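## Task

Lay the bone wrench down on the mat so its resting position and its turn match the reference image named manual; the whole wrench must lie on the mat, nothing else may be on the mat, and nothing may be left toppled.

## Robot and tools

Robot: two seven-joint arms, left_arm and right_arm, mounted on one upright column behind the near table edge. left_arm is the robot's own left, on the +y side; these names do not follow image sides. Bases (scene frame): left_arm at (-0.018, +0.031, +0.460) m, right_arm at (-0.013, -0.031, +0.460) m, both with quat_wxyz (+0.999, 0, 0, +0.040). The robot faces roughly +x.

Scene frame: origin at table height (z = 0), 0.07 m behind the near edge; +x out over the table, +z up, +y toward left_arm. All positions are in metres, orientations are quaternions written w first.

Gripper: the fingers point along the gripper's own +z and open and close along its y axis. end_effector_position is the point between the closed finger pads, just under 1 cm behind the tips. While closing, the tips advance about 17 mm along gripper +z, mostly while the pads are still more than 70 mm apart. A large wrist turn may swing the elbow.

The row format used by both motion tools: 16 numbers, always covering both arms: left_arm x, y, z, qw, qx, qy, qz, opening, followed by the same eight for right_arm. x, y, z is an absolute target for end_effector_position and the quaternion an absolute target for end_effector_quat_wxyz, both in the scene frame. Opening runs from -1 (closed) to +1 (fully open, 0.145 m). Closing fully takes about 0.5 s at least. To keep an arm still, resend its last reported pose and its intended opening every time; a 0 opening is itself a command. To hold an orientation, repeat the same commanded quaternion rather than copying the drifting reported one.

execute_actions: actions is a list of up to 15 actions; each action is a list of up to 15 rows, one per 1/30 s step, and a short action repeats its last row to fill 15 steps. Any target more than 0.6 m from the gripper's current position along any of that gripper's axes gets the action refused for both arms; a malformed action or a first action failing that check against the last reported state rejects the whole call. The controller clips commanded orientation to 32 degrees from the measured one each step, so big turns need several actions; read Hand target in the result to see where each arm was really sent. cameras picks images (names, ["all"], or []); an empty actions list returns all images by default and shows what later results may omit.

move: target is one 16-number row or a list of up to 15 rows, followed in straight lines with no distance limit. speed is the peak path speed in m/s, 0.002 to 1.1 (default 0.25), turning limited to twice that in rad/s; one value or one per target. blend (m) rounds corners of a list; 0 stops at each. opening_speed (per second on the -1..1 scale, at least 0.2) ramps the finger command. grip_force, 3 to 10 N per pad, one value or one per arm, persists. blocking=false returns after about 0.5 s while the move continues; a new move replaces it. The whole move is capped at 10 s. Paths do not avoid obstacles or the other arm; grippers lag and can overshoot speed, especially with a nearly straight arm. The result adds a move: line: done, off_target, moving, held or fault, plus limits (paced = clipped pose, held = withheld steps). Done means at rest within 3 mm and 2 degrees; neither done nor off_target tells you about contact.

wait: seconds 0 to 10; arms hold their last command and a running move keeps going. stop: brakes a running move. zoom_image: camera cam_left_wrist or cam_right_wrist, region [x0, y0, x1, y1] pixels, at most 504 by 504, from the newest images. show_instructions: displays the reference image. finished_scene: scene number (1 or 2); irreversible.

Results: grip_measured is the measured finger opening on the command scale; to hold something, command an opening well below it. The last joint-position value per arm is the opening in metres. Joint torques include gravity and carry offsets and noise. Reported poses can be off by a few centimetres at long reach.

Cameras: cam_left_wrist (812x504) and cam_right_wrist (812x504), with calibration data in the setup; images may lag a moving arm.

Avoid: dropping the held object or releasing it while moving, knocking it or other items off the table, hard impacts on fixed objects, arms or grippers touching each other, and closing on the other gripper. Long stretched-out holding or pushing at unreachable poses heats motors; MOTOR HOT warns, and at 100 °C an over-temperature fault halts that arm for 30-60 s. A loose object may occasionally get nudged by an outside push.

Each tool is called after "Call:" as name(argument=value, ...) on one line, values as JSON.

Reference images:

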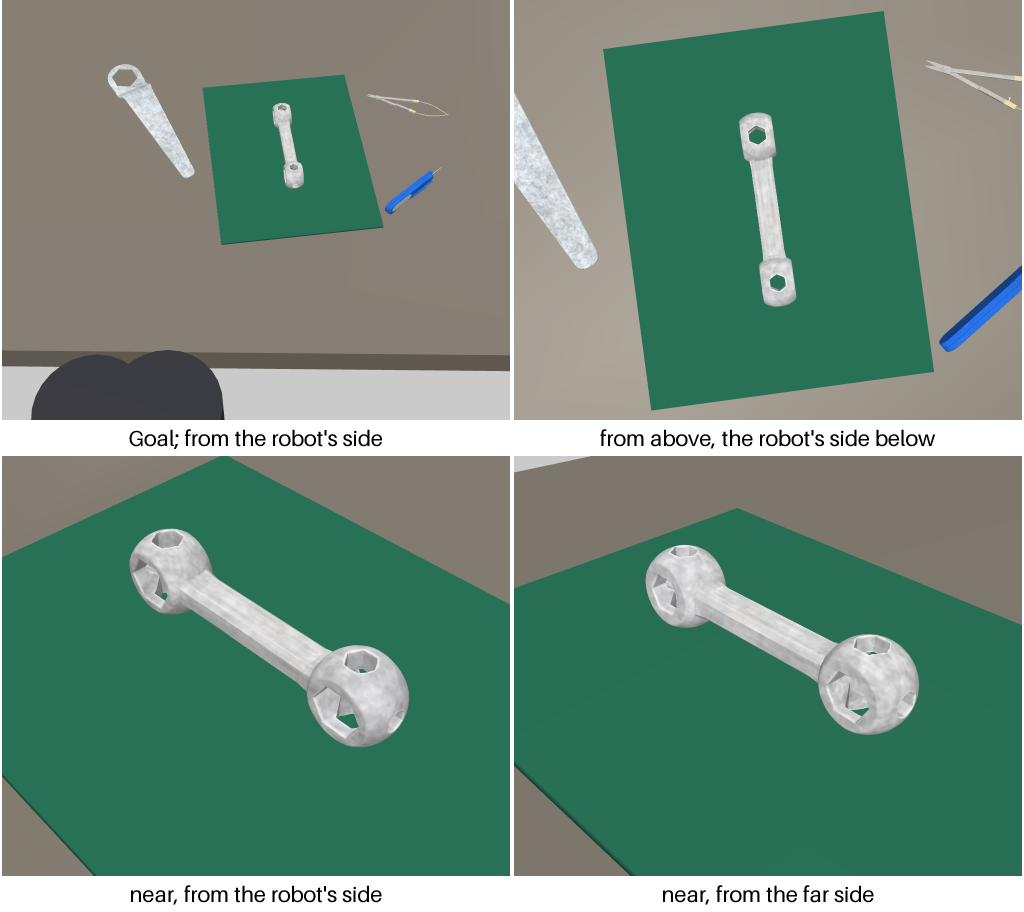

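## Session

Call:
execute_actions(actions=[])

Scene clock: 0.00 s.
left_arm: end_effector_position=(+0.1359, +0.1098, +0.1907) grip_measured=+1.00 end_effector_quat_wxyz=(+0.140, +0.715, -0.288, +0.621) | right_arm: end_effector_position=(+0.1934, -0.6039, +0.1854) grip_measured=+1.00 end_effector_quat_wxyz=(+0.563, +0.394, +0.661, -0.301)
Joint positions: left_arm=[-0.255 1.104 -1.079 1.955 0.192 -0.469 -0.52 0.145] | right_arm=[0.302 1.203 -1.482 0.637 -0.581 0.722 -0.001 0.145]
Joint velocities: within noise
Joint torques (N m): no reading
Hand target: left_arm +0.1359, +0.1098, +0.1907; +0.140, +0.715, -0.288, +0.621 | right_arm +0.1934, -0.6039, +0.1854; +0.563, +0.394, +0.661, -0.301
Tool commands: left_gripper/opening=+1.0 right_gripper/opening=+1.0
camera_calibration:
cam_left_wrist: T_world_to_cam=[[-0.817904, -0.571162, -0.0693289, 0.181487], [-0.170987, 0.356352, -0.918573, 0.173734], [0.54936, -0.739451, -0.389123, 0.13292], [0, 0, 0, 1]] pos_world=[0.105124, 0.140035, 0.223892]
cam_right_wrist: T_world_to_cam=[[0.981224, 0.190596, -0.0295523, -0.0644797], [0.0283476, 0.00904456, 0.999557, -0.173724], [0.190779, -0.981627, 0.00347179, -0.568676], [0, 0, 0, 1]] pos_world=[0.176685, -0.544367, 0.173715]

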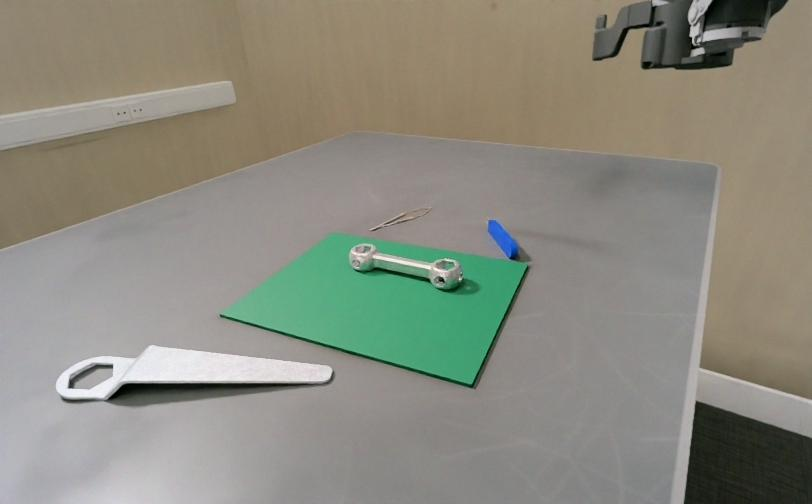

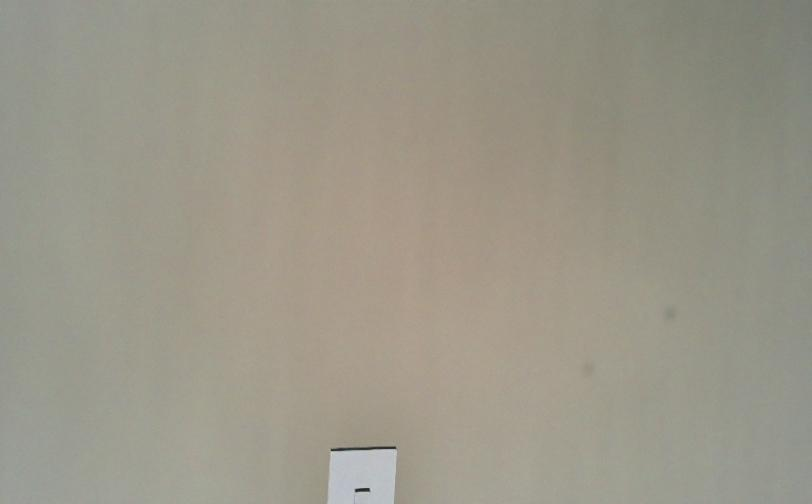

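Call:
zoom_image(camera="cam_left_wrist", region=[330, 230, 490, 310])

Call:
show_instructions()

Scaled by 3.150 from the camera's 812x504 image, which has a finer 957x594 frame.

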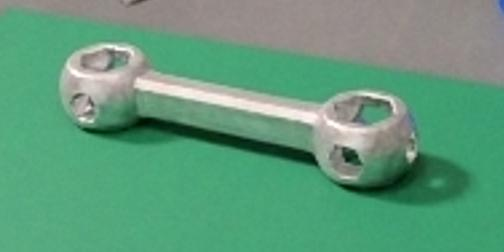

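Reference images for this scene: manual.

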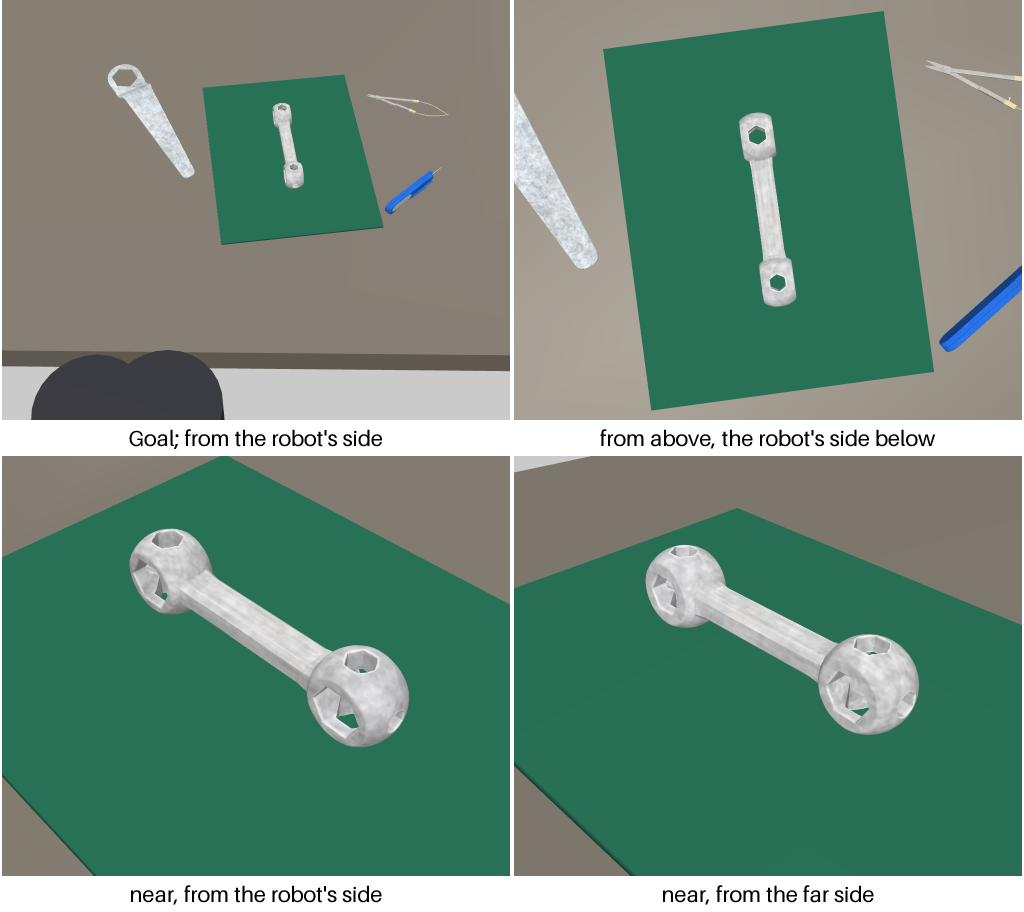

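Call:
move(target=[[0.1359,0.1098,0.1907,0.14,0.715,-0.288,0.621,1,0.22,-0.42,0.28,0.563,0.394,0.661,-0.301,0],[0.1359,0.1098,0.1907,0.14,0.715,-0.288,0.621,1,0.33,-0.17,0.2,0,0.25,0.968,0,0]], speed=[0.4,0.4], blend=[0.05,0], cameras=["cam_right_wrist"])

Scene clock: 58.17 s.
left_arm: end_effector_position=(+0.1359, +0.1098, +0.1907) grip_measured=+1.00 end_effector_quat_wxyz=(+0.140, +0.715, -0.288, +0.621) | right_arm: end_effector_position=(+0.3285, -0.1692, +0.1976) grip_measured=+0.00 end_effector_quat_wxyz=(-0.002, +0.250, +0.968, +0.000)
Joint positions: left_arm=[-0.255 1.104 -1.079 1.955 0.192 -0.469 -0.52 0.145] | right_arm=[1.059 0.739 -1.204 1.306 -0.401 -0.47 1.473 0.076]
Joint torques (N m): left_arm=[0.2 3.15 1.48 3.11 -0.19 -0.45 0.07] | right_arm=[9.14 1.83 3.64 0.66 0.09 -0.09 0.11]
Hand target: left_arm +0.1359, +0.1098, +0.1906; +0.140, +0.715, -0.288, +0.621 | right_arm +0.3300, -0.1700, +0.2000; +0.000, +0.250, +0.968, +0.000
Off the commanded pose: left_arm 0.000 m, 0 deg | right_arm 0.003 m, 0 deg.
move: done
camera_calibration:
cam_right_wrist: T_world_to_cam=[[0.444578, 0.827328, -0.343334, 0.0665982], [0.895731, -0.40892, 0.174499, -0.386361], [0.00397164, -0.385114, -0.922861, 0.177649], [0, 0, 0, 1]] pos_world=[0.315762, -0.144675, 0.25423]
Images, in order (width x height): cam_right_wrist 812x504.

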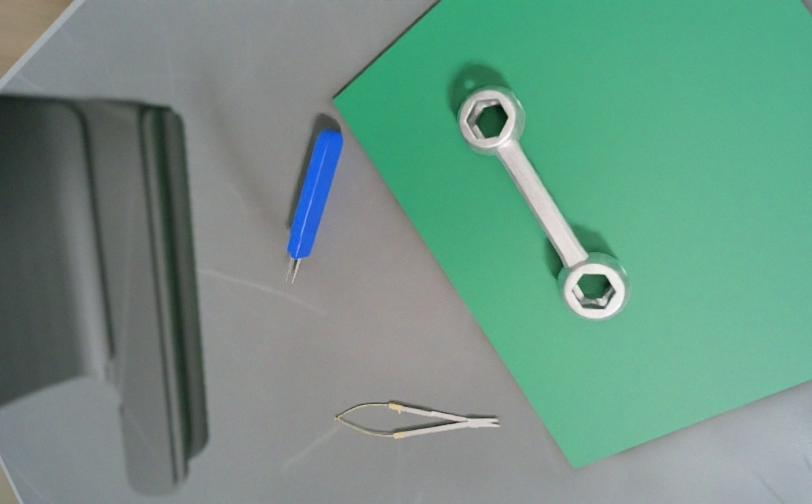

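Call:
zoom_image(camera="cam_right_wrist", region=[440, 70, 650, 330])

Scaled by 1.938 from the camera's 812x504 image, which has a finer 957x594 frame.

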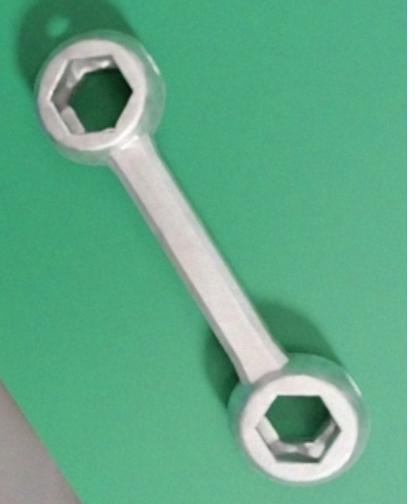

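Call:
move(target=[[0.1359,0.1098,0.1907,0.14,0.715,-0.288,0.621,1,0.25,-0.12,0.21,0.32,0.904,0.127,0.256,0]], speed=0.6, cameras=["cam_right_wrist"])

Scene clock: 108.17 s.
left_arm: end_effector_position=(+0.1359, +0.1098, +0.1907) grip_measured=+1.00 end_effector_quat_wxyz=(+0.140, +0.715, -0.288, +0.621) | right_arm: end_effector_position=(+0.2498, -0.1208, +0.2101) grip_measured=+0.00 end_effector_quat_wxyz=(+0.282, +0.828, +0.182, +0.448)
Joint positions: left_arm=[-0.255 1.104 -1.079 1.955 0.192 -0.469 -0.52 0.145] | right_arm=[-0.429 -0.179 -0.276 2.044 -0.892 0.78 -0.112 0.076]
Joint torques (N m): left_arm=[0.22 3.18 1.5 3.12 -0.19 -0.45 0.08] | right_arm=[0.96 -1.33 -1.51 2.82 -0.18 -0.31 -0.56]
Hand target: left_arm +0.1359, +0.1098, +0.1906; +0.140, +0.715, -0.288, +0.621 | right_arm +0.2499, -0.1202, +0.2098; +0.283, +0.828, +0.182, +0.448
Off the commanded pose: left_arm 0.000 m, 0 deg | right_arm 0.001 m, 25 deg.
joint read past its limit (right arm) — joint 2 (shoulder roll), lower limit.
joint sent to its limit (right arm) — joint 2 (shoulder roll), lower limit; joint 6 (wrist pitch), upper limit. The joint targets are off in orientation, not in position.
move: off_target (right_arm)
camera_calibration:
cam_right_wrist: T_world_to_cam=[[0.339499, -0.826815, 0.448462, -0.274203], [-0.669382, -0.54733, -0.502352, 0.218127], [0.660809, -0.129644, -0.739273, 0.0363315], [0, 0, 0, 1]] pos_world=[0.215094, -0.102618, 0.259405]
Images, in order (width x height): cam_right_wrist 812x504.

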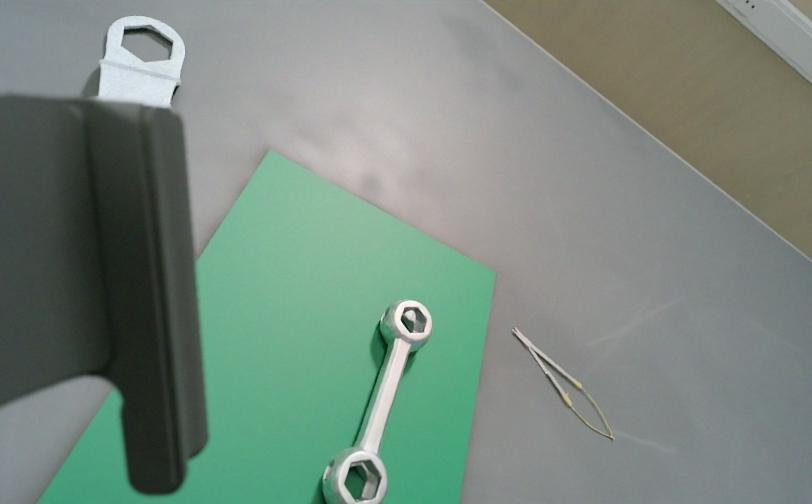

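Call:
zoom_image(camera="cam_right_wrist", region=[300, 280, 460, 504])

Scaled by 2.250 from the camera's 812x504 image, which has a finer 957x594 frame.

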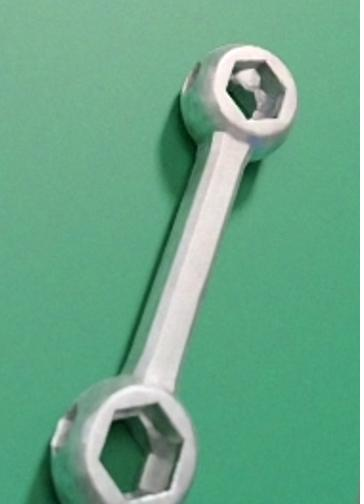

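Call:
move(target=[[0.1359,0.1098,0.1907,0.14,0.715,-0.288,0.621,0,0.22,-0.38,0.25,0.563,0.394,0.661,-0.301,0],[0.256,-0.05,0.09,0.251,0.748,-0.424,0.443,0,0.22,-0.38,0.25,0.563,0.394,0.661,-0.301,0]], speed=0.5, blend=[0.04,0], cameras=["cam_left_wrist"])

Call:
zoom_image(camera="cam_left_wrist", region=[200, 150, 600, 400])

Scene clock: 130.13 s.
left_arm: end_effector_position=(+0.2585, -0.0490, +0.0914) grip_measured=+0.00 end_effector_quat_wxyz=(+0.248, +0.749, -0.423, +0.446) | right_arm: end_effector_position=(+0.2204, -0.3799, +0.2503) grip_measured=+0.00 end_effector_quat_wxyz=(+0.498, +0.421, +0.713, -0.259)
Joint positions: left_arm=[0.459 0.273 -1.282 1.136 0.51 0.017 0.133 0.076] | right_arm=[0.717 1.495 -1.556 2.032 -1.581 0.78 1.485 0.076]
Joint torques (N m): left_arm=[5.02 -1.33 2.13 2.88 0.14 -0.5 0.32] | right_arm=[2.97 3.89 1.73 0.38 -0.36 0.02 0.06]
Hand target: left_arm +0.2561, -0.0500, +0.0901; +0.251, +0.748, -0.424, +0.443 | right_arm +0.2202, -0.3802, +0.2501; +0.497, +0.422, +0.712, -0.260
Off the commanded pose: left_arm 0.003 m, 1 deg | right_arm 0.000 m, 11 deg.
joint sent to its limit (right arm) — joint 3 (upper arm roll), lower limit; joint 5 (forearm roll), lower limit; joint 6 (wrist pitch), upper limit. The joint targets are off in orientation, not in position.
move: off_target (right_arm); blend cut to 0 m at target 1
camera_calibration:
cam_left_wrist: T_world_to_cam=[[-0.953653, -0.250607, 0.166561, 0.213352], [-0.281675, 0.548742, -0.78711, 0.186193], [0.105856, -0.797545, -0.593899, 0.0399647], [0, 0, 0, 1]] pos_world=[0.25168, -0.0168307, 0.134753]
Images, in order (width x height): cam_left_wrist 812x504.

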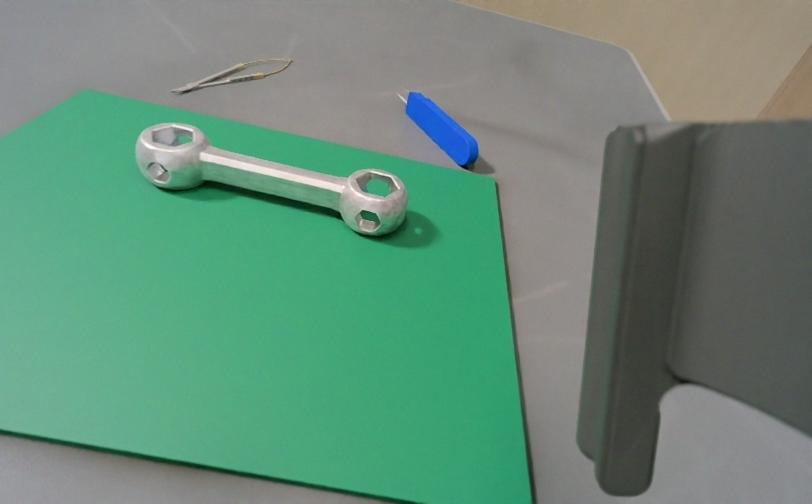

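Scaled by 1.260 from the camera's 812x504 image, which has a finer 957x594 frame.

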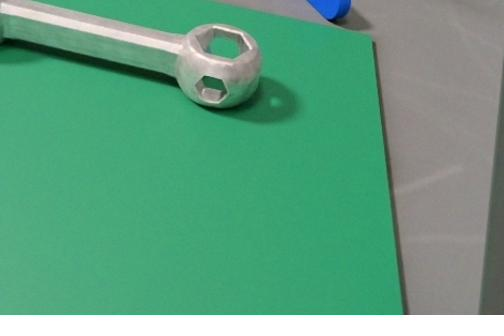

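Call:
zoom_image(camera="cam_left_wrist", region=[330, 155, 420, 245])

Call:
zoom_image(camera="cam_left_wrist", region=[125, 110, 215, 200])

Scaled by 5.600 from the camera's 812x504 image, which has a finer 957x594 frame.

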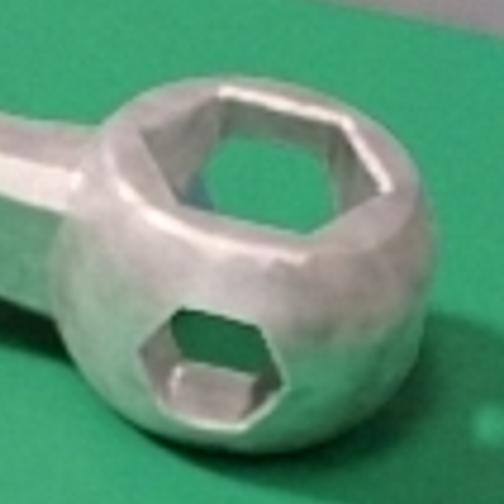

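Scaled by 5.600 from the camera's 812x504 image, which has a finer 957x594 frame.

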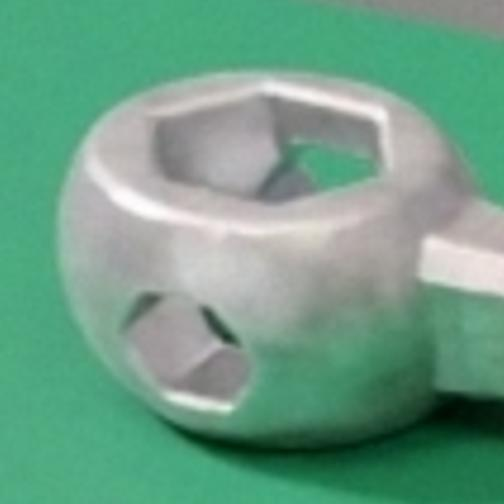

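Call:
move(target=[[0.22,0.03,0.22,-0.014,-0.402,0.884,-0.238,-0.3,0.22,-0.38,0.25,0.498,0.421,0.713,-0.259,1],[0.285,-0.125,0.14,0.136,-0.064,0.975,-0.166,-0.3,0.22,-0.38,0.25,0.498,0.421,0.713,-0.259,1]], speed=0.6, blend=[0.03,0], cameras=["cam_left_wrist"])

Scene clock: 316.30 s.
left_arm: end_effector_position=(+0.2858, -0.1238, +0.1413) grip_measured=-0.30 end_effector_quat_wxyz=(+0.145, -0.063, +0.968, -0.195) | right_arm: end_effector_position=(+0.2205, -0.3799, +0.2503) grip_measured=+1.00 end_effector_quat_wxyz=(+0.498, +0.421, +0.713, -0.258)
Joint positions: left_arm=[0.942 -0.182 -1.558 0.987 -0.902 -0.16 0.871 0.053] | right_arm=[0.717 1.495 -1.555 2.032 -1.581 0.78 1.485 0.145]
Joint torques (N m): left_arm=[7.61 -3.07 2.76 2.04 -0.1 0.04 -0.17] | right_arm=[2.39 4.31 1.65 0.73 -0.35 0.02 -0.09]
Hand target: left_arm +0.2847, -0.1243, +0.1401; +0.144, -0.060, +0.968, -0.196 | right_arm +0.2201, -0.3799, +0.2500; +0.498, +0.421, +0.713, -0.259
Off the commanded pose: left_arm 0.002 m, 4 deg | right_arm 0.001 m, 0 deg.
joint sent to its limit (left arm) — joint 2 (shoulder roll), lower limit; joint 3 (upper arm roll), lower limit. The joint targets are off in orientation, not in position.
joint sent to its limit (right arm) — joint 3 (upper arm roll), lower limit; joint 5 (forearm roll), lower limit. The joint targets still meet the commanded pose.
move: off_target (left_arm); blend cut to 0 m at target 1
camera_calibration:
cam_left_wrist: T_world_to_cam=[[-0.178586, 0.980028, -0.0874813, 0.179112], [0.889507, 0.198814, 0.411401, -0.273221], [0.420577, -0.00434476, -0.907246, 0.0595438], [0, 0, 0, 1]] pos_world=[0.249976, -0.120956, 0.182093]
Images, in order (width x height): cam_left_wrist 812x504.

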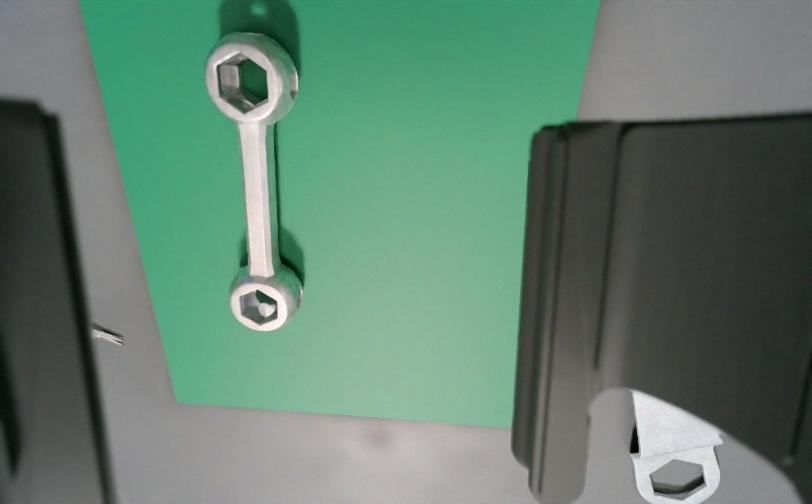

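Call:
move(target=[[0.306,-0.168,0.055,0.136,-0.064,0.975,-0.166,-0.3,0.22,-0.38,0.25,0.498,0.421,0.713,-0.259,1],[0.3176,-0.1795,0.019,0.136,-0.064,0.975,-0.166,-0.3,0.22,-0.38,0.25,0.498,0.421,0.713,-0.259,1]], speed=[0.2,0.06], cameras=["cam_left_wrist"])

Scene clock: 329.40 s.
left_arm: end_effector_position=(+0.2819, -0.1281, +0.0681) grip_measured=-0.30 end_effector_quat_wxyz=(+0.217, -0.046, +0.911, -0.347) | right_arm: end_effector_position=(+0.2205, -0.3799, +0.2503) grip_measured=+1.00 end_effector_quat_wxyz=(+0.498, +0.421, +0.713, -0.258)
Joint positions: left_arm=[0.663 -0.182 -1.559 0.654 -1.26 -0.073 0.162 0.053] | right_arm=[0.717 1.495 -1.555 2.032 -1.581 0.78 1.485 0.145]
Joint torques (N m): left_arm=[5.6 -3.57 2.44 2.03 -0.04 0.15 -0.02] | right_arm=[2.41 4.29 1.63 0.73 -0.36 0.02 -0.09]
Hand target: left_arm +0.2801, -0.1272, +0.0656; +0.214, -0.047, +0.913, -0.343 | right_arm +0.2201, -0.3799, +0.2500; +0.498, +0.421, +0.713, -0.259
Off the commanded pose: left_arm 0.080 m, 24 deg | right_arm 0.001 m, 0 deg.
joint sent to its limit (left arm) — joint 2 (shoulder roll), lower limit. The joint targets are off in position and orientation.
joint sent to its limit (right arm) — joint 3 (upper arm roll), lower limit; joint 5 (forearm roll), lower limit. The joint targets still meet the commanded pose.
move: off_target (left_arm)
camera_calibration:
cam_left_wrist: T_world_to_cam=[[-0.0939027, 0.910722, -0.402204, 0.164886], [0.815996, 0.301854, 0.492986, -0.210445], [0.570379, -0.281904, -0.77149, -0.0921972], [0, 0, 0, 1]] pos_world=[0.239793, -0.112633, 0.098935]
Images, in order (width x height): cam_left_wrist 812x504.

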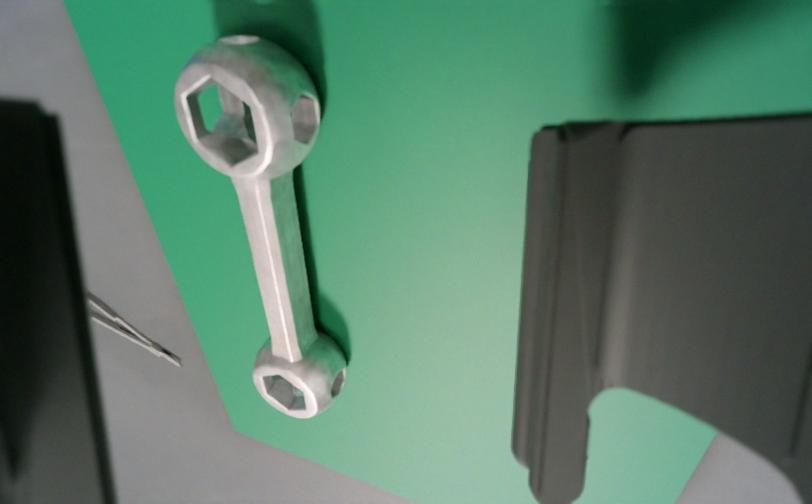

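Call:
move(target=[[0.22,0.03,0.22,-0.014,-0.402,0.884,-0.238,1,0.23,-0.3,0.22,0.117,-0.018,0.968,0.221,-0.3],[0.18,0.1,0.28,-0.014,-0.402,0.884,-0.238,1,0.297,-0.225,0.12,0.117,-0.018,0.968,0.221,-0.3]], speed=0.6, blend=[0.03,0], cameras=["cam_right_wrist"])

Scene clock: 365.33 s.
left_arm: end_effector_position=(+0.1809, +0.1002, +0.2806) grip_measured=+1.00 end_effector_quat_wxyz=(-0.012, -0.403, +0.883, -0.239) | right_arm: end_effector_position=(+0.2957, -0.2255, +0.1193) grip_measured=-0.30 end_effector_quat_wxyz=(+0.115, -0.017, +0.968, +0.221)
Joint positions: left_arm=[0.711 0.989 -0.805 2.27 -0.183 0.262 1.359 0.145] | right_arm=[0.724 1.059 -1.287 1.208 -1.46 -0.729 -0.165 0.053]
Joint torques (N m): left_arm=[4.5 1.75 3.37 1.57 0.13 -0.03 0] | right_arm=[5.58 4 3.11 0.49 0.11 0.08 -0.21]
Hand target: left_arm +0.1800, +0.1000, +0.2800; -0.014, -0.402, +0.884, -0.238 | right_arm +0.2970, -0.2251, +0.1200; +0.117, -0.018, +0.968, +0.221
Off the commanded pose: left_arm 0.001 m, 0 deg | right_arm 0.002 m, 0 deg.
move: done
camera_calibration:
cam_right_wrist: T_world_to_cam=[[-0.0146513, 0.995151, 0.0972584, 0.22185], [0.910058, -0.0270235, 0.413599, -0.312911], [0.414222, 0.0945706, -0.905249, 0.0685319], [0, 0, 0, 1]] pos_world=[0.25963, -0.235711, 0.169881]
Images, in order (width x height): cam_right_wrist 812x504.

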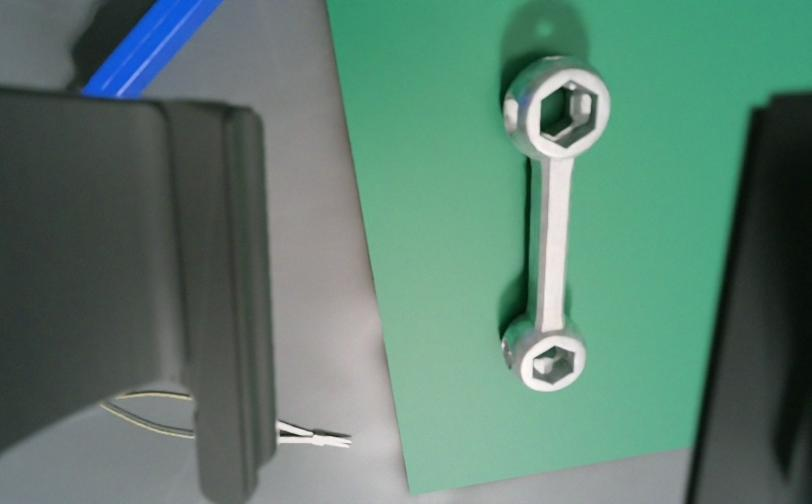

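Call:
move(target=[[0.18,0.1,0.28,-0.014,-0.402,0.884,-0.238,1,0.321,-0.187,0.055,0.117,-0.018,0.968,0.221,-0.3],[0.18,0.1,0.28,-0.014,-0.402,0.884,-0.238,1,0.33,-0.169,0.018,0.117,-0.018,0.968,0.221,-0.3]], speed=[0.2,0.05], cameras=["cam_right_wrist"])

Scene clock: 375.53 s.
left_arm: end_effector_position=(+0.1809, +0.1002, +0.2806) grip_measured=+1.00 end_effector_quat_wxyz=(-0.012, -0.403, +0.883, -0.239) | right_arm: end_effector_position=(+0.3249, -0.1793, +0.0293) grip_measured=-0.31 end_effector_quat_wxyz=(+0.081, +0.005, +0.969, +0.234)
Joint positions: left_arm=[0.711 0.989 -0.805 2.27 -0.183 0.262 1.359 0.145] | right_arm=[0.774 0.481 -1.474 0.379 -1.577 -0.659 -0.492 0.052]
Joint torques (N m): left_arm=[4.52 1.78 3.34 1.58 0.14 -0.02 0.02] | right_arm=[0.99 -4.58 -0.17 -0.18 0.01 3.05 0.99]
Hand target: left_arm +0.1800, +0.1000, +0.2800; -0.014, -0.402, +0.884, -0.238 | right_arm +0.3287, -0.1687, +0.0203; +0.115, -0.017, +0.968, +0.223
Off the commanded pose: left_arm 0.001 m, 0 deg | right_arm 0.016 m, 5 deg.
joint sent to its limit (right arm) — joint 5 (forearm roll), lower limit. The joint targets still meet the commanded pose.
move: off_target (right_arm)
camera_calibration:
cam_right_wrist: T_world_to_cam=[[0.0175146, 0.991977, 0.125202, 0.173217], [0.937308, -0.0598814, 0.343319, -0.313633], [0.348062, 0.11134, -0.930836, -0.00416993], [0, 0, 0, 1]] pos_world=[0.292388, -0.190143, 0.0821075]
Images, in order (width x height): cam_right_wrist 812x504.

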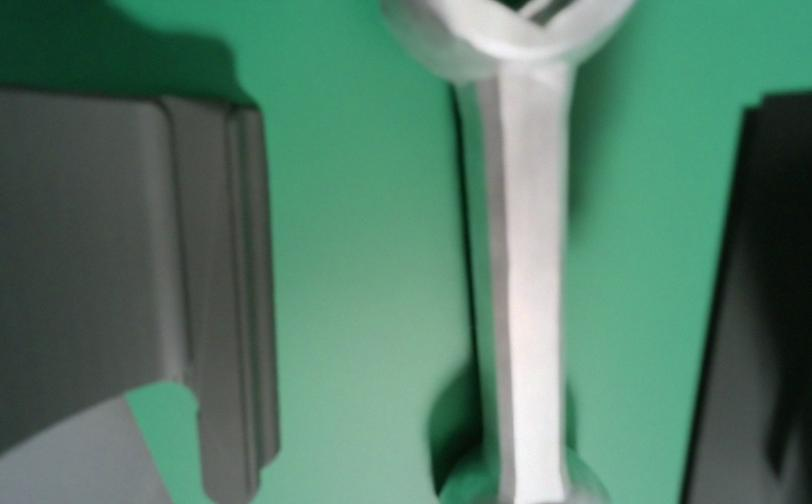

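Call:
move(target=[[0.18,0.1,0.28,-0.014,-0.402,0.884,-0.238,1,0.328,-0.176,0.055,0.065,-0.042,0.993,0.09,-0.55],[0.18,0.1,0.28,-0.014,-0.402,0.884,-0.238,1,0.33,-0.168,0.0175,0.065,-0.042,0.993,0.09,-0.55]], speed=[0.2,0.05], cameras=["cam_right_wrist"])

Scene clock: 393.60 s.
left_arm: end_effector_position=(+0.1809, +0.1002, +0.2806) grip_measured=+1.00 end_effector_quat_wxyz=(-0.012, -0.403, +0.883, -0.239) | right_arm: end_effector_position=(+0.3302, -0.1708, +0.0213) grip_measured=-0.55 end_effector_quat_wxyz=(+0.056, -0.039, +0.994, +0.088)
Joint positions: left_arm=[0.711 0.989 -0.805 2.27 -0.183 0.262 1.359 0.145] | right_arm=[0.817 0.407 -1.478 0.476 -1.578 -0.737 -0.07 0.034]
Joint torques (N m): left_arm=[4.47 1.78 3.34 1.55 0.13 -0.04 0.01] | right_arm=[4.36 0.3 0.7 -0.44 -0.06 0.88 -0.25]
Hand target: left_arm +0.1800, +0.1000, +0.2800; -0.014, -0.402, +0.884, -0.238 | right_arm +0.3299, -0.1679, +0.0177; +0.065, -0.042, +0.993, +0.090
Off the commanded pose: left_arm 0.001 m, 0 deg | right_arm 0.005 m, 1 deg.
joint sent to its limit (right arm) — joint 5 (forearm roll), lower limit. The joint targets still meet the commanded pose.
move: off_target (right_arm)
camera_calibration:
cam_right_wrist: T_world_to_cam=[[-0.055739, 0.983022, -0.174817, 0.194838], [0.946715, 0.107661, 0.303544, -0.289065], [0.317212, -0.148582, -0.936643, -0.0484655], [0, 0, 0, 1]] pos_world=[0.299897, -0.16761, 0.0764102]
Images, in order (width x height): cam_right_wrist 812x504.

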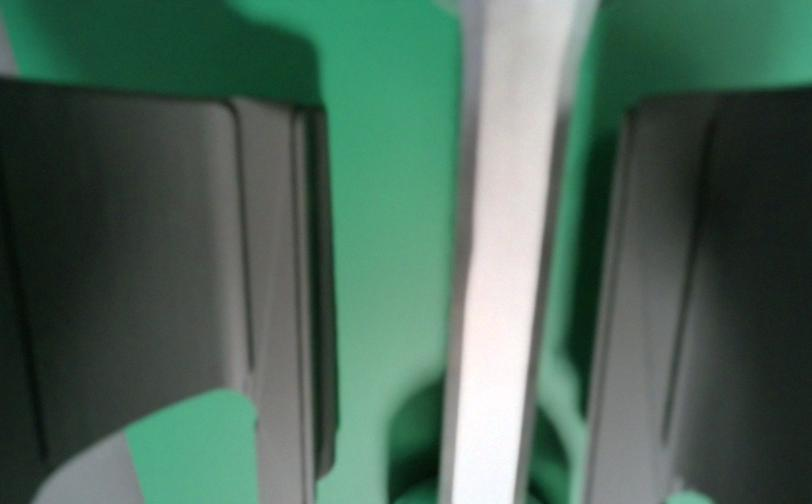

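Call:
move(target=[[0.18,0.1,0.28,-0.014,-0.402,0.884,-0.238,1,0.33,-0.1695,0.0205,0.065,-0.042,0.993,0.09,-1],[0.18,0.1,0.28,-0.014,-0.402,0.884,-0.238,1,0.325,-0.18,0.1,0.065,-0.042,0.993,0.09,-1],[0.19,0.1,0.33,-0.014,-0.402,0.884,-0.238,1,0.30,-0.15,0.22,0,0,0.7071,0.7071,-1]], speed=[0.05,0.15,0.35], opening_speed=1.5, cameras=["all"])

Scene clock: 410.50 s.
left_arm: end_effector_position=(+0.1907, +0.0999, +0.3305) grip_measured=+1.00 end_effector_quat_wxyz=(-0.012, -0.402, +0.884, -0.241) | right_arm: end_effector_position=(+0.3003, -0.1490, +0.2191) grip_measured=-0.86 end_effector_quat_wxyz=(+0.051, -0.008, +0.713, +0.699)
Joint positions: left_arm=[0.986 0.965 -0.805 2.234 -0.004 0.335 1.486 0.145] | right_arm=[0.857 0.81 -1.555 0.705 -1.487 -0.788 -1.549 0.01]
Joint torques (N m): left_arm=[5.89 0.83 3.32 0.51 0.11 0.12 0.12] | right_arm=[5.92 4.02 1.37 -0.25 0.58 -0.11 -0.92]
Hand target: left_arm +0.1900, +0.1000, +0.3300; -0.014, -0.402, +0.884, -0.238 | right_arm +0.2998, -0.1498, +0.2200; +0.051, -0.006, +0.710, +0.702
Off the commanded pose: left_arm 0.001 m, 0 deg | right_arm 0.001 m, 6 deg.
joint sent to its limit (right arm) — joint 3 (upper arm roll), lower limit; joint 6 (wrist pitch), lower limit; joint 7 (wrist yaw), lower limit. The joint targets are off in orientation, not in position.
move: off_target (right_arm)
camera_calibration:
cam_left_wrist: T_world_to_cam=[[-0.743579, 0.661473, -0.0976924, 0.102384], [0.667493, 0.742913, -0.0503304, -0.170361], [0.0392848, -0.102634, -0.993943, 0.383448], [0, 0, 0, 1]] pos_world=[0.174781, 0.0981934, 0.382553]
cam_right_wrist: T_world_to_cam=[[-0.0665818, 0.363008, 0.929404, -0.124816], [0.958449, -0.235682, 0.160716, -0.346544], [0.277385, 0.901487, -0.332232, 0.18554], [0, 0, 0, 1]] pos_world=[0.272368, -0.203627, 0.233342]

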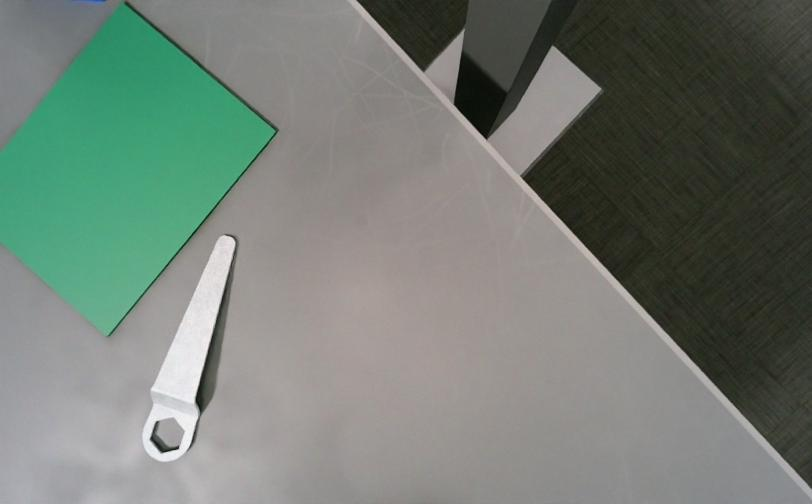

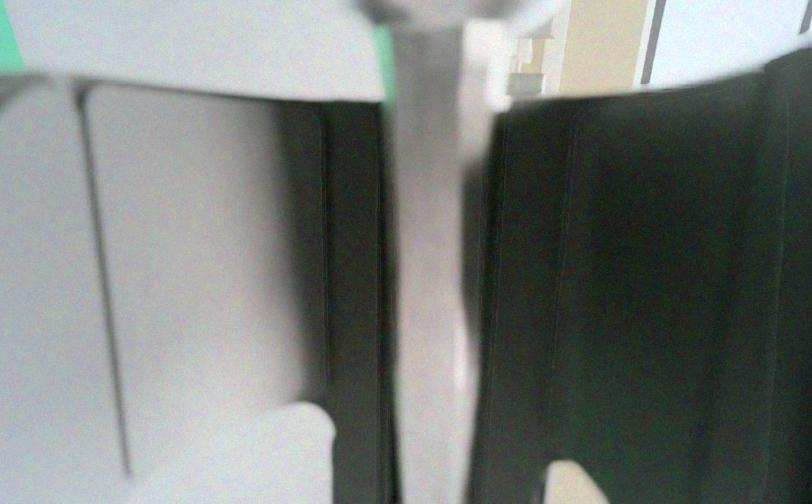

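Call:
move(target=[[0.25,0.0,0.35,0.117,0.71,-0.667,0.187,1,0.2998,-0.1498,0.22,0.051,-0.006,0.71,0.702,-1],[0.286,-0.089,0.336,0.117,0.71,-0.667,0.187,1,0.2998,-0.1498,0.22,0.051,-0.006,0.71,0.702,-1]], speed=[0.4,0.2], blend=[0.02,0], cameras=["all"])

Scene clock: 431.70 s.
left_arm: end_effector_position=(+0.2868, -0.0888, +0.3359) grip_measured=+1.00 end_effector_quat_wxyz=(-0.188, -0.590, +0.760, -0.197) | right_arm: end_effector_position=(+0.3000, -0.1490, +0.2187) grip_measured=-0.86 end_effector_quat_wxyz=(+0.051, -0.008, +0.713, +0.699)
Joint positions: left_arm=[1.229 -0.071 -0.941 1.198 -0.248 0.768 1.567 0.145] | right_arm=[0.856 0.81 -1.555 0.705 -1.487 -0.788 -1.549 0.01]
Joint torques (N m): left_arm=[9.06 -1.46 4.68 2.37 0.18 0.11 0.19] | right_arm=[5.79 3.89 2.19 -0.24 0.48 -0.1 -0.92]
Hand target: left_arm +0.2863, -0.0890, +0.3359; -0.190, -0.591, +0.759, -0.197 | right_arm +0.2998, -0.1498, +0.2200; +0.051, -0.006, +0.710, +0.702
Off the commanded pose: left_arm 0.001 m, 19 deg | right_arm 0.002 m, 1 deg.
joint sent to its limit (left arm) — joint 6 (wrist pitch), upper limit; joint 7 (wrist yaw), upper limit. The joint targets are off in orientation, not in position.
joint sent to its limit (right arm) — joint 6 (wrist pitch), lower limit; joint 7 (wrist yaw), lower limit. The joint targets still meet the commanded pose.
move: off_target (left_arm)
camera_calibration:
cam_left_wrist: T_world_to_cam=[[-0.903512, 0.370164, 0.215972, 0.213875], [0.275682, 0.887846, -0.368414, 0.138064], [-0.328124, -0.273327, -0.904228, 0.425722], [0, 0, 0, 1]] pos_world=[0.294866, -0.085387, 0.389623]
cam_right_wrist: T_world_to_cam=[[-0.0654928, 0.363049, 0.929465, -0.124861], [0.958644, -0.235651, 0.159594, -0.345997], [0.27697, 0.901479, -0.332601, 0.18572], [0, 0, 0, 1]] pos_world=[0.272071, -0.203627, 0.233044]

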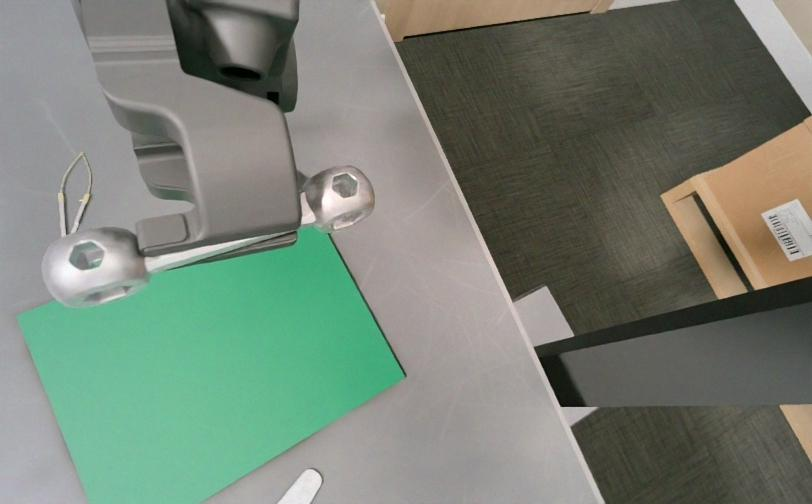

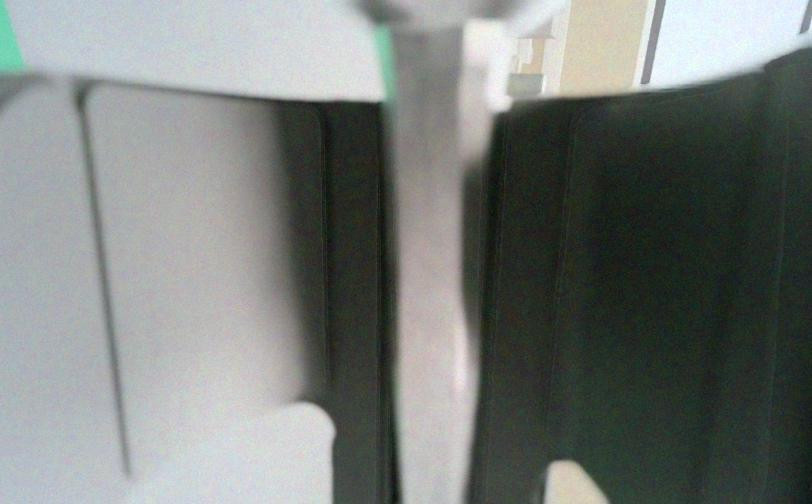

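Call:
move(target=[[0.286,-0.06,0.25,0.117,0.71,-0.667,0.187,1,0.2998,-0.13,0.12,0.051,-0.006,0.71,0.702,-1]], speed=[0.2], cameras=["all"])

Scene clock: 446.77 s.
left_arm: end_effector_position=(+0.2873, -0.0595, +0.2501) grip_measured=+1.00 end_effector_quat_wxyz=(-0.133, -0.676, +0.689, -0.226) | right_arm: end_effector_position=(+0.2980, -0.1291, +0.1185) grip_measured=-0.86 end_effector_quat_wxyz=(+0.090, +0.042, +0.763, +0.639)
Joint positions: left_arm=[0.744 -0.076 -0.703 1.414 -0.822 0.768 1.567 0.145] | right_arm=[0.68 0.436 -1.492 0.145 -1.535 -0.643 -1.554 0.01]
Joint torques (N m): left_arm=[7 -2.76 3.23 3.59 0.15 0.11 0.17] | right_arm=[6.61 3.31 1.17 -0.77 0.41 0 -0.76]
Hand target: left_arm +0.2864, -0.0600, +0.2497; +0.136, +0.676, -0.688, +0.226 | right_arm +0.2995, -0.1299, +0.1204; +0.094, +0.041, +0.761, +0.641
Off the commanded pose: left_arm 0.001 m, 7 deg | right_arm 0.002 m, 12 deg.
joint sent to its limit (left arm) — joint 6 (wrist pitch), upper limit; joint 7 (wrist yaw), upper limit. The joint targets are off in orientation, not in position.
joint sent to its limit (right arm) — joint 7 (wrist yaw), lower limit. The joint targets are off in orientation, not in position.
move: off_target (left_arm, right_arm)
camera_calibration:
cam_left_wrist: T_world_to_cam=[[-0.976594, 0.133038, 0.169011, 0.240658], [0.0697846, 0.93924, -0.336093, 0.134416], [-0.203455, -0.316432, -0.92654, 0.323534], [0, 0, 0, 1]] pos_world=[0.29147, -0.0558888, 0.304269]
cam_right_wrist: T_world_to_cam=[[0.0067913, 0.501508, 0.865127, -0.0351448], [0.923644, -0.33467, 0.186755, -0.329024], [0.383191, 0.797801, -0.465487, 0.105675], [0, 0, 0, 1]] pos_world=[0.263646, -0.176796, 0.141042]

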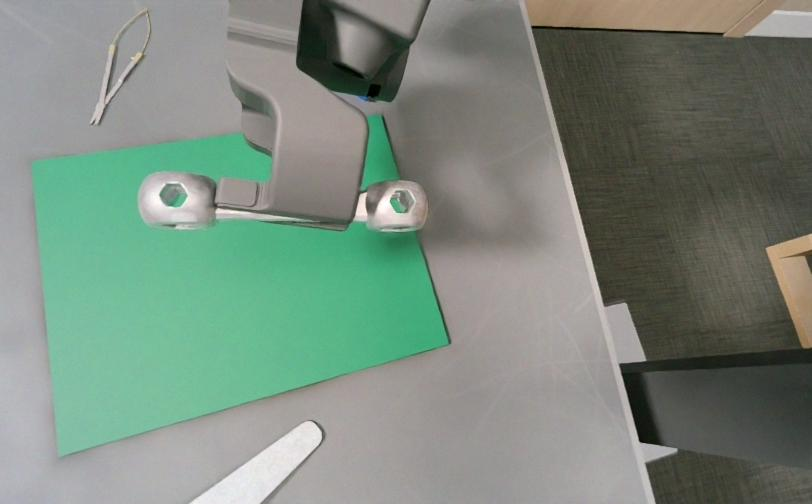

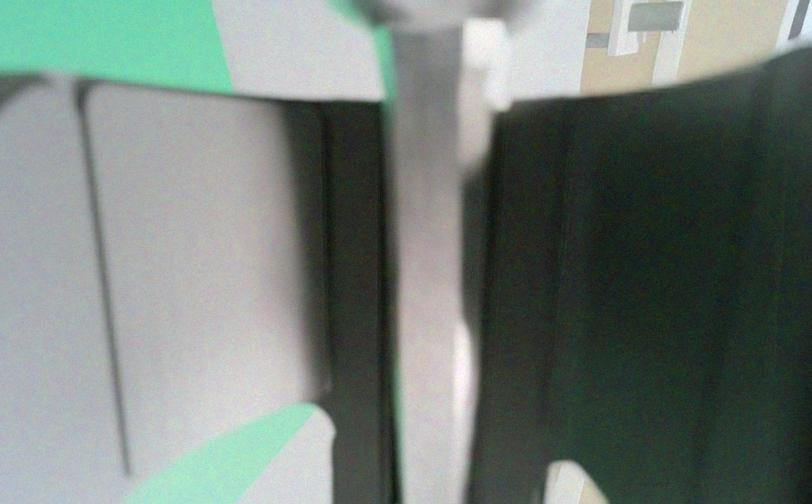

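Call:
move(target=[[0.293,-0.107,0.18,-0.133,-0.676,0.689,-0.226,1,0.2995,-0.1299,0.1204,0.094,0.041,0.761,0.641,-1]], speed=[0.12], cameras=["cam_left_wrist"])

Scene clock: 478.60 s.
left_arm: end_effector_position=(+0.2929, -0.1077, +0.1819) grip_measured=+1.00 end_effector_quat_wxyz=(-0.135, -0.675, +0.689, -0.227) | right_arm: end_effector_position=(+0.2980, -0.1291, +0.1185) grip_measured=-0.86 end_effector_quat_wxyz=(+0.090, +0.042, +0.763, +0.639)
Joint positions: left_arm=[0.749 -0.184 -0.903 1.05 -0.511 0.677 1.107 0.145] | right_arm=[0.68 0.436 -1.492 0.145 -1.535 -0.643 -1.554 0.01]
Joint torques (N m): left_arm=[8 -3.05 1.66 2.81 0.23 -0.08 -0.02] | right_arm=[6.74 3.39 0.99 -0.69 0.41 -0.01 -0.75]
Hand target: left_arm +0.2929, -0.1070, +0.1800; +0.133, +0.676, -0.689, +0.226 | right_arm +0.2995, -0.1300, +0.1204; +0.094, +0.041, +0.761, +0.641
Off the commanded pose: left_arm 0.002 m, 0 deg | right_arm 0.003 m, 1 deg.
joint read past its limit (left arm) — joint 2 (shoulder roll), lower limit.
joint sent to its limit (left arm) — joint 2 (shoulder roll), lower limit. The joint targets still meet the commanded pose.
move: done
camera_calibration:
cam_left_wrist: T_world_to_cam=[[-0.976456, 0.134738, 0.168461, 0.264291], [0.0706687, 0.937648, -0.340326, 0.156673], [-0.203812, -0.320409, -0.925094, 0.245679], [0, 0, 0, 1]] pos_world=[0.297069, -0.103796, 0.236073]
Images, in order (width x height): cam_left_wrist 812x504.

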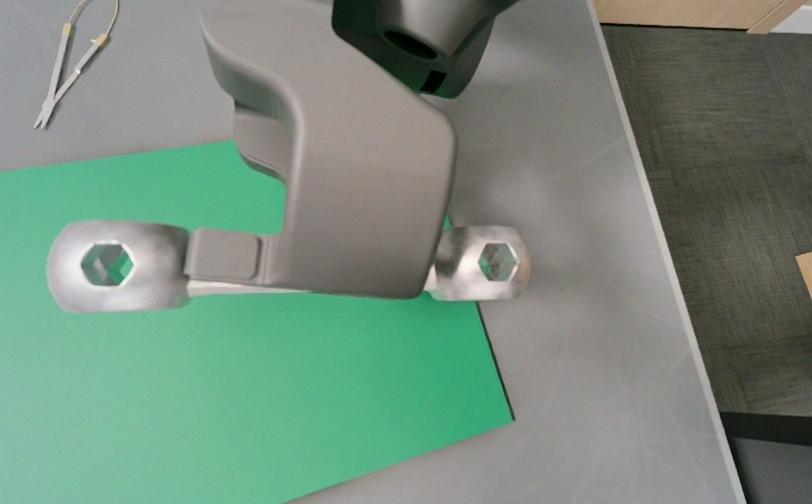

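Call:
move(target=[[0.300,-0.143,0.115,-0.133,-0.676,0.689,-0.226,1,0.2995,-0.1299,0.1204,0.094,0.041,0.761,0.641,-1],[0.300,-0.143,0.115,-0.133,-0.676,0.689,-0.226,0.4,0.2995,-0.1299,0.1204,0.094,0.041,0.761,0.641,-1]], speed=[0.06,0.06], opening_speed=0.4, cameras=["cam_left_wrist"])

Scene clock: 493.97 s.
left_arm: end_effector_position=(+0.2983, -0.1432, +0.1173) grip_measured=+0.46 end_effector_quat_wxyz=(+0.137, +0.658, -0.644, +0.364) | right_arm: end_effector_position=(+0.2989, -0.1298, +0.1186) grip_measured=-0.86 end_effector_quat_wxyz=(+0.093, +0.043, +0.763, +0.639)
Joint positions: left_arm=[0.847 -0.184 -1.558 0.742 0.402 0.266 0.292 0.109] | right_arm=[0.68 0.437 -1.492 0.144 -1.529 -0.643 -1.55 0.01]
Joint torques (N m): left_arm=[7.85 -2.86 2.21 1.98 0.05 -0.28 -0.15] | right_arm=[6.79 3.31 0.49 -0.43 0.32 0 -0.84]
Hand target: left_arm +0.2990, -0.1417, +0.1158; +0.132, +0.659, -0.645, +0.364 | right_arm +0.2996, -0.1300, +0.1204; +0.094, +0.041, +0.761, +0.641
Off the commanded pose: left_arm 0.003 m, 17 deg | right_arm 0.002 m, 0 deg.
joint read past its limit (left arm) — joint 2 (shoulder roll), lower limit.
joint sent to its limit (left arm) — joint 2 (shoulder roll), lower limit; joint 3 (upper arm roll), lower limit. The joint targets are off in orientation, not in position.
move: off_target (left_arm); target 2's new opening was sent with left_arm's hand 0.003 m and 17 deg from that target
camera_calibration:
cam_left_wrist: T_world_to_cam=[[-0.996539, 0.0765262, -0.0324684, 0.306417], [0.0822174, 0.849633, -0.520926, 0.17283], [-0.0122783, -0.521793, -0.852984, 0.0811087], [0, 0, 0, 1]] pos_world=[0.292143, -0.127969, 0.169165]
Images, in order (width x height): cam_left_wrist 812x504.

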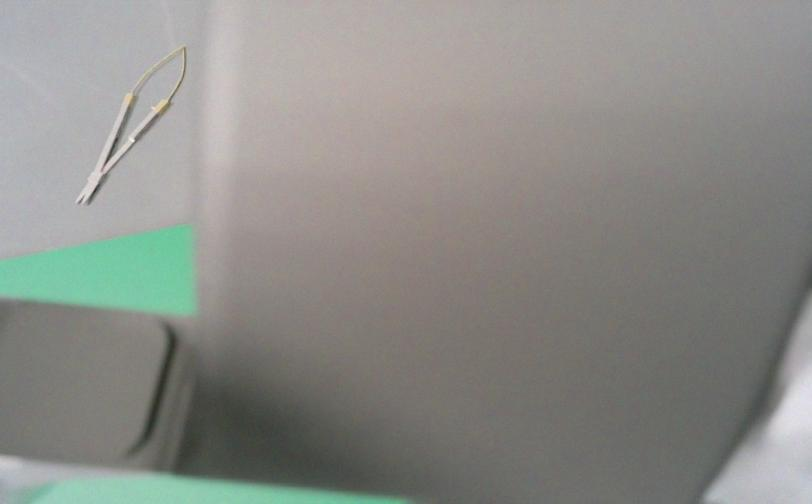

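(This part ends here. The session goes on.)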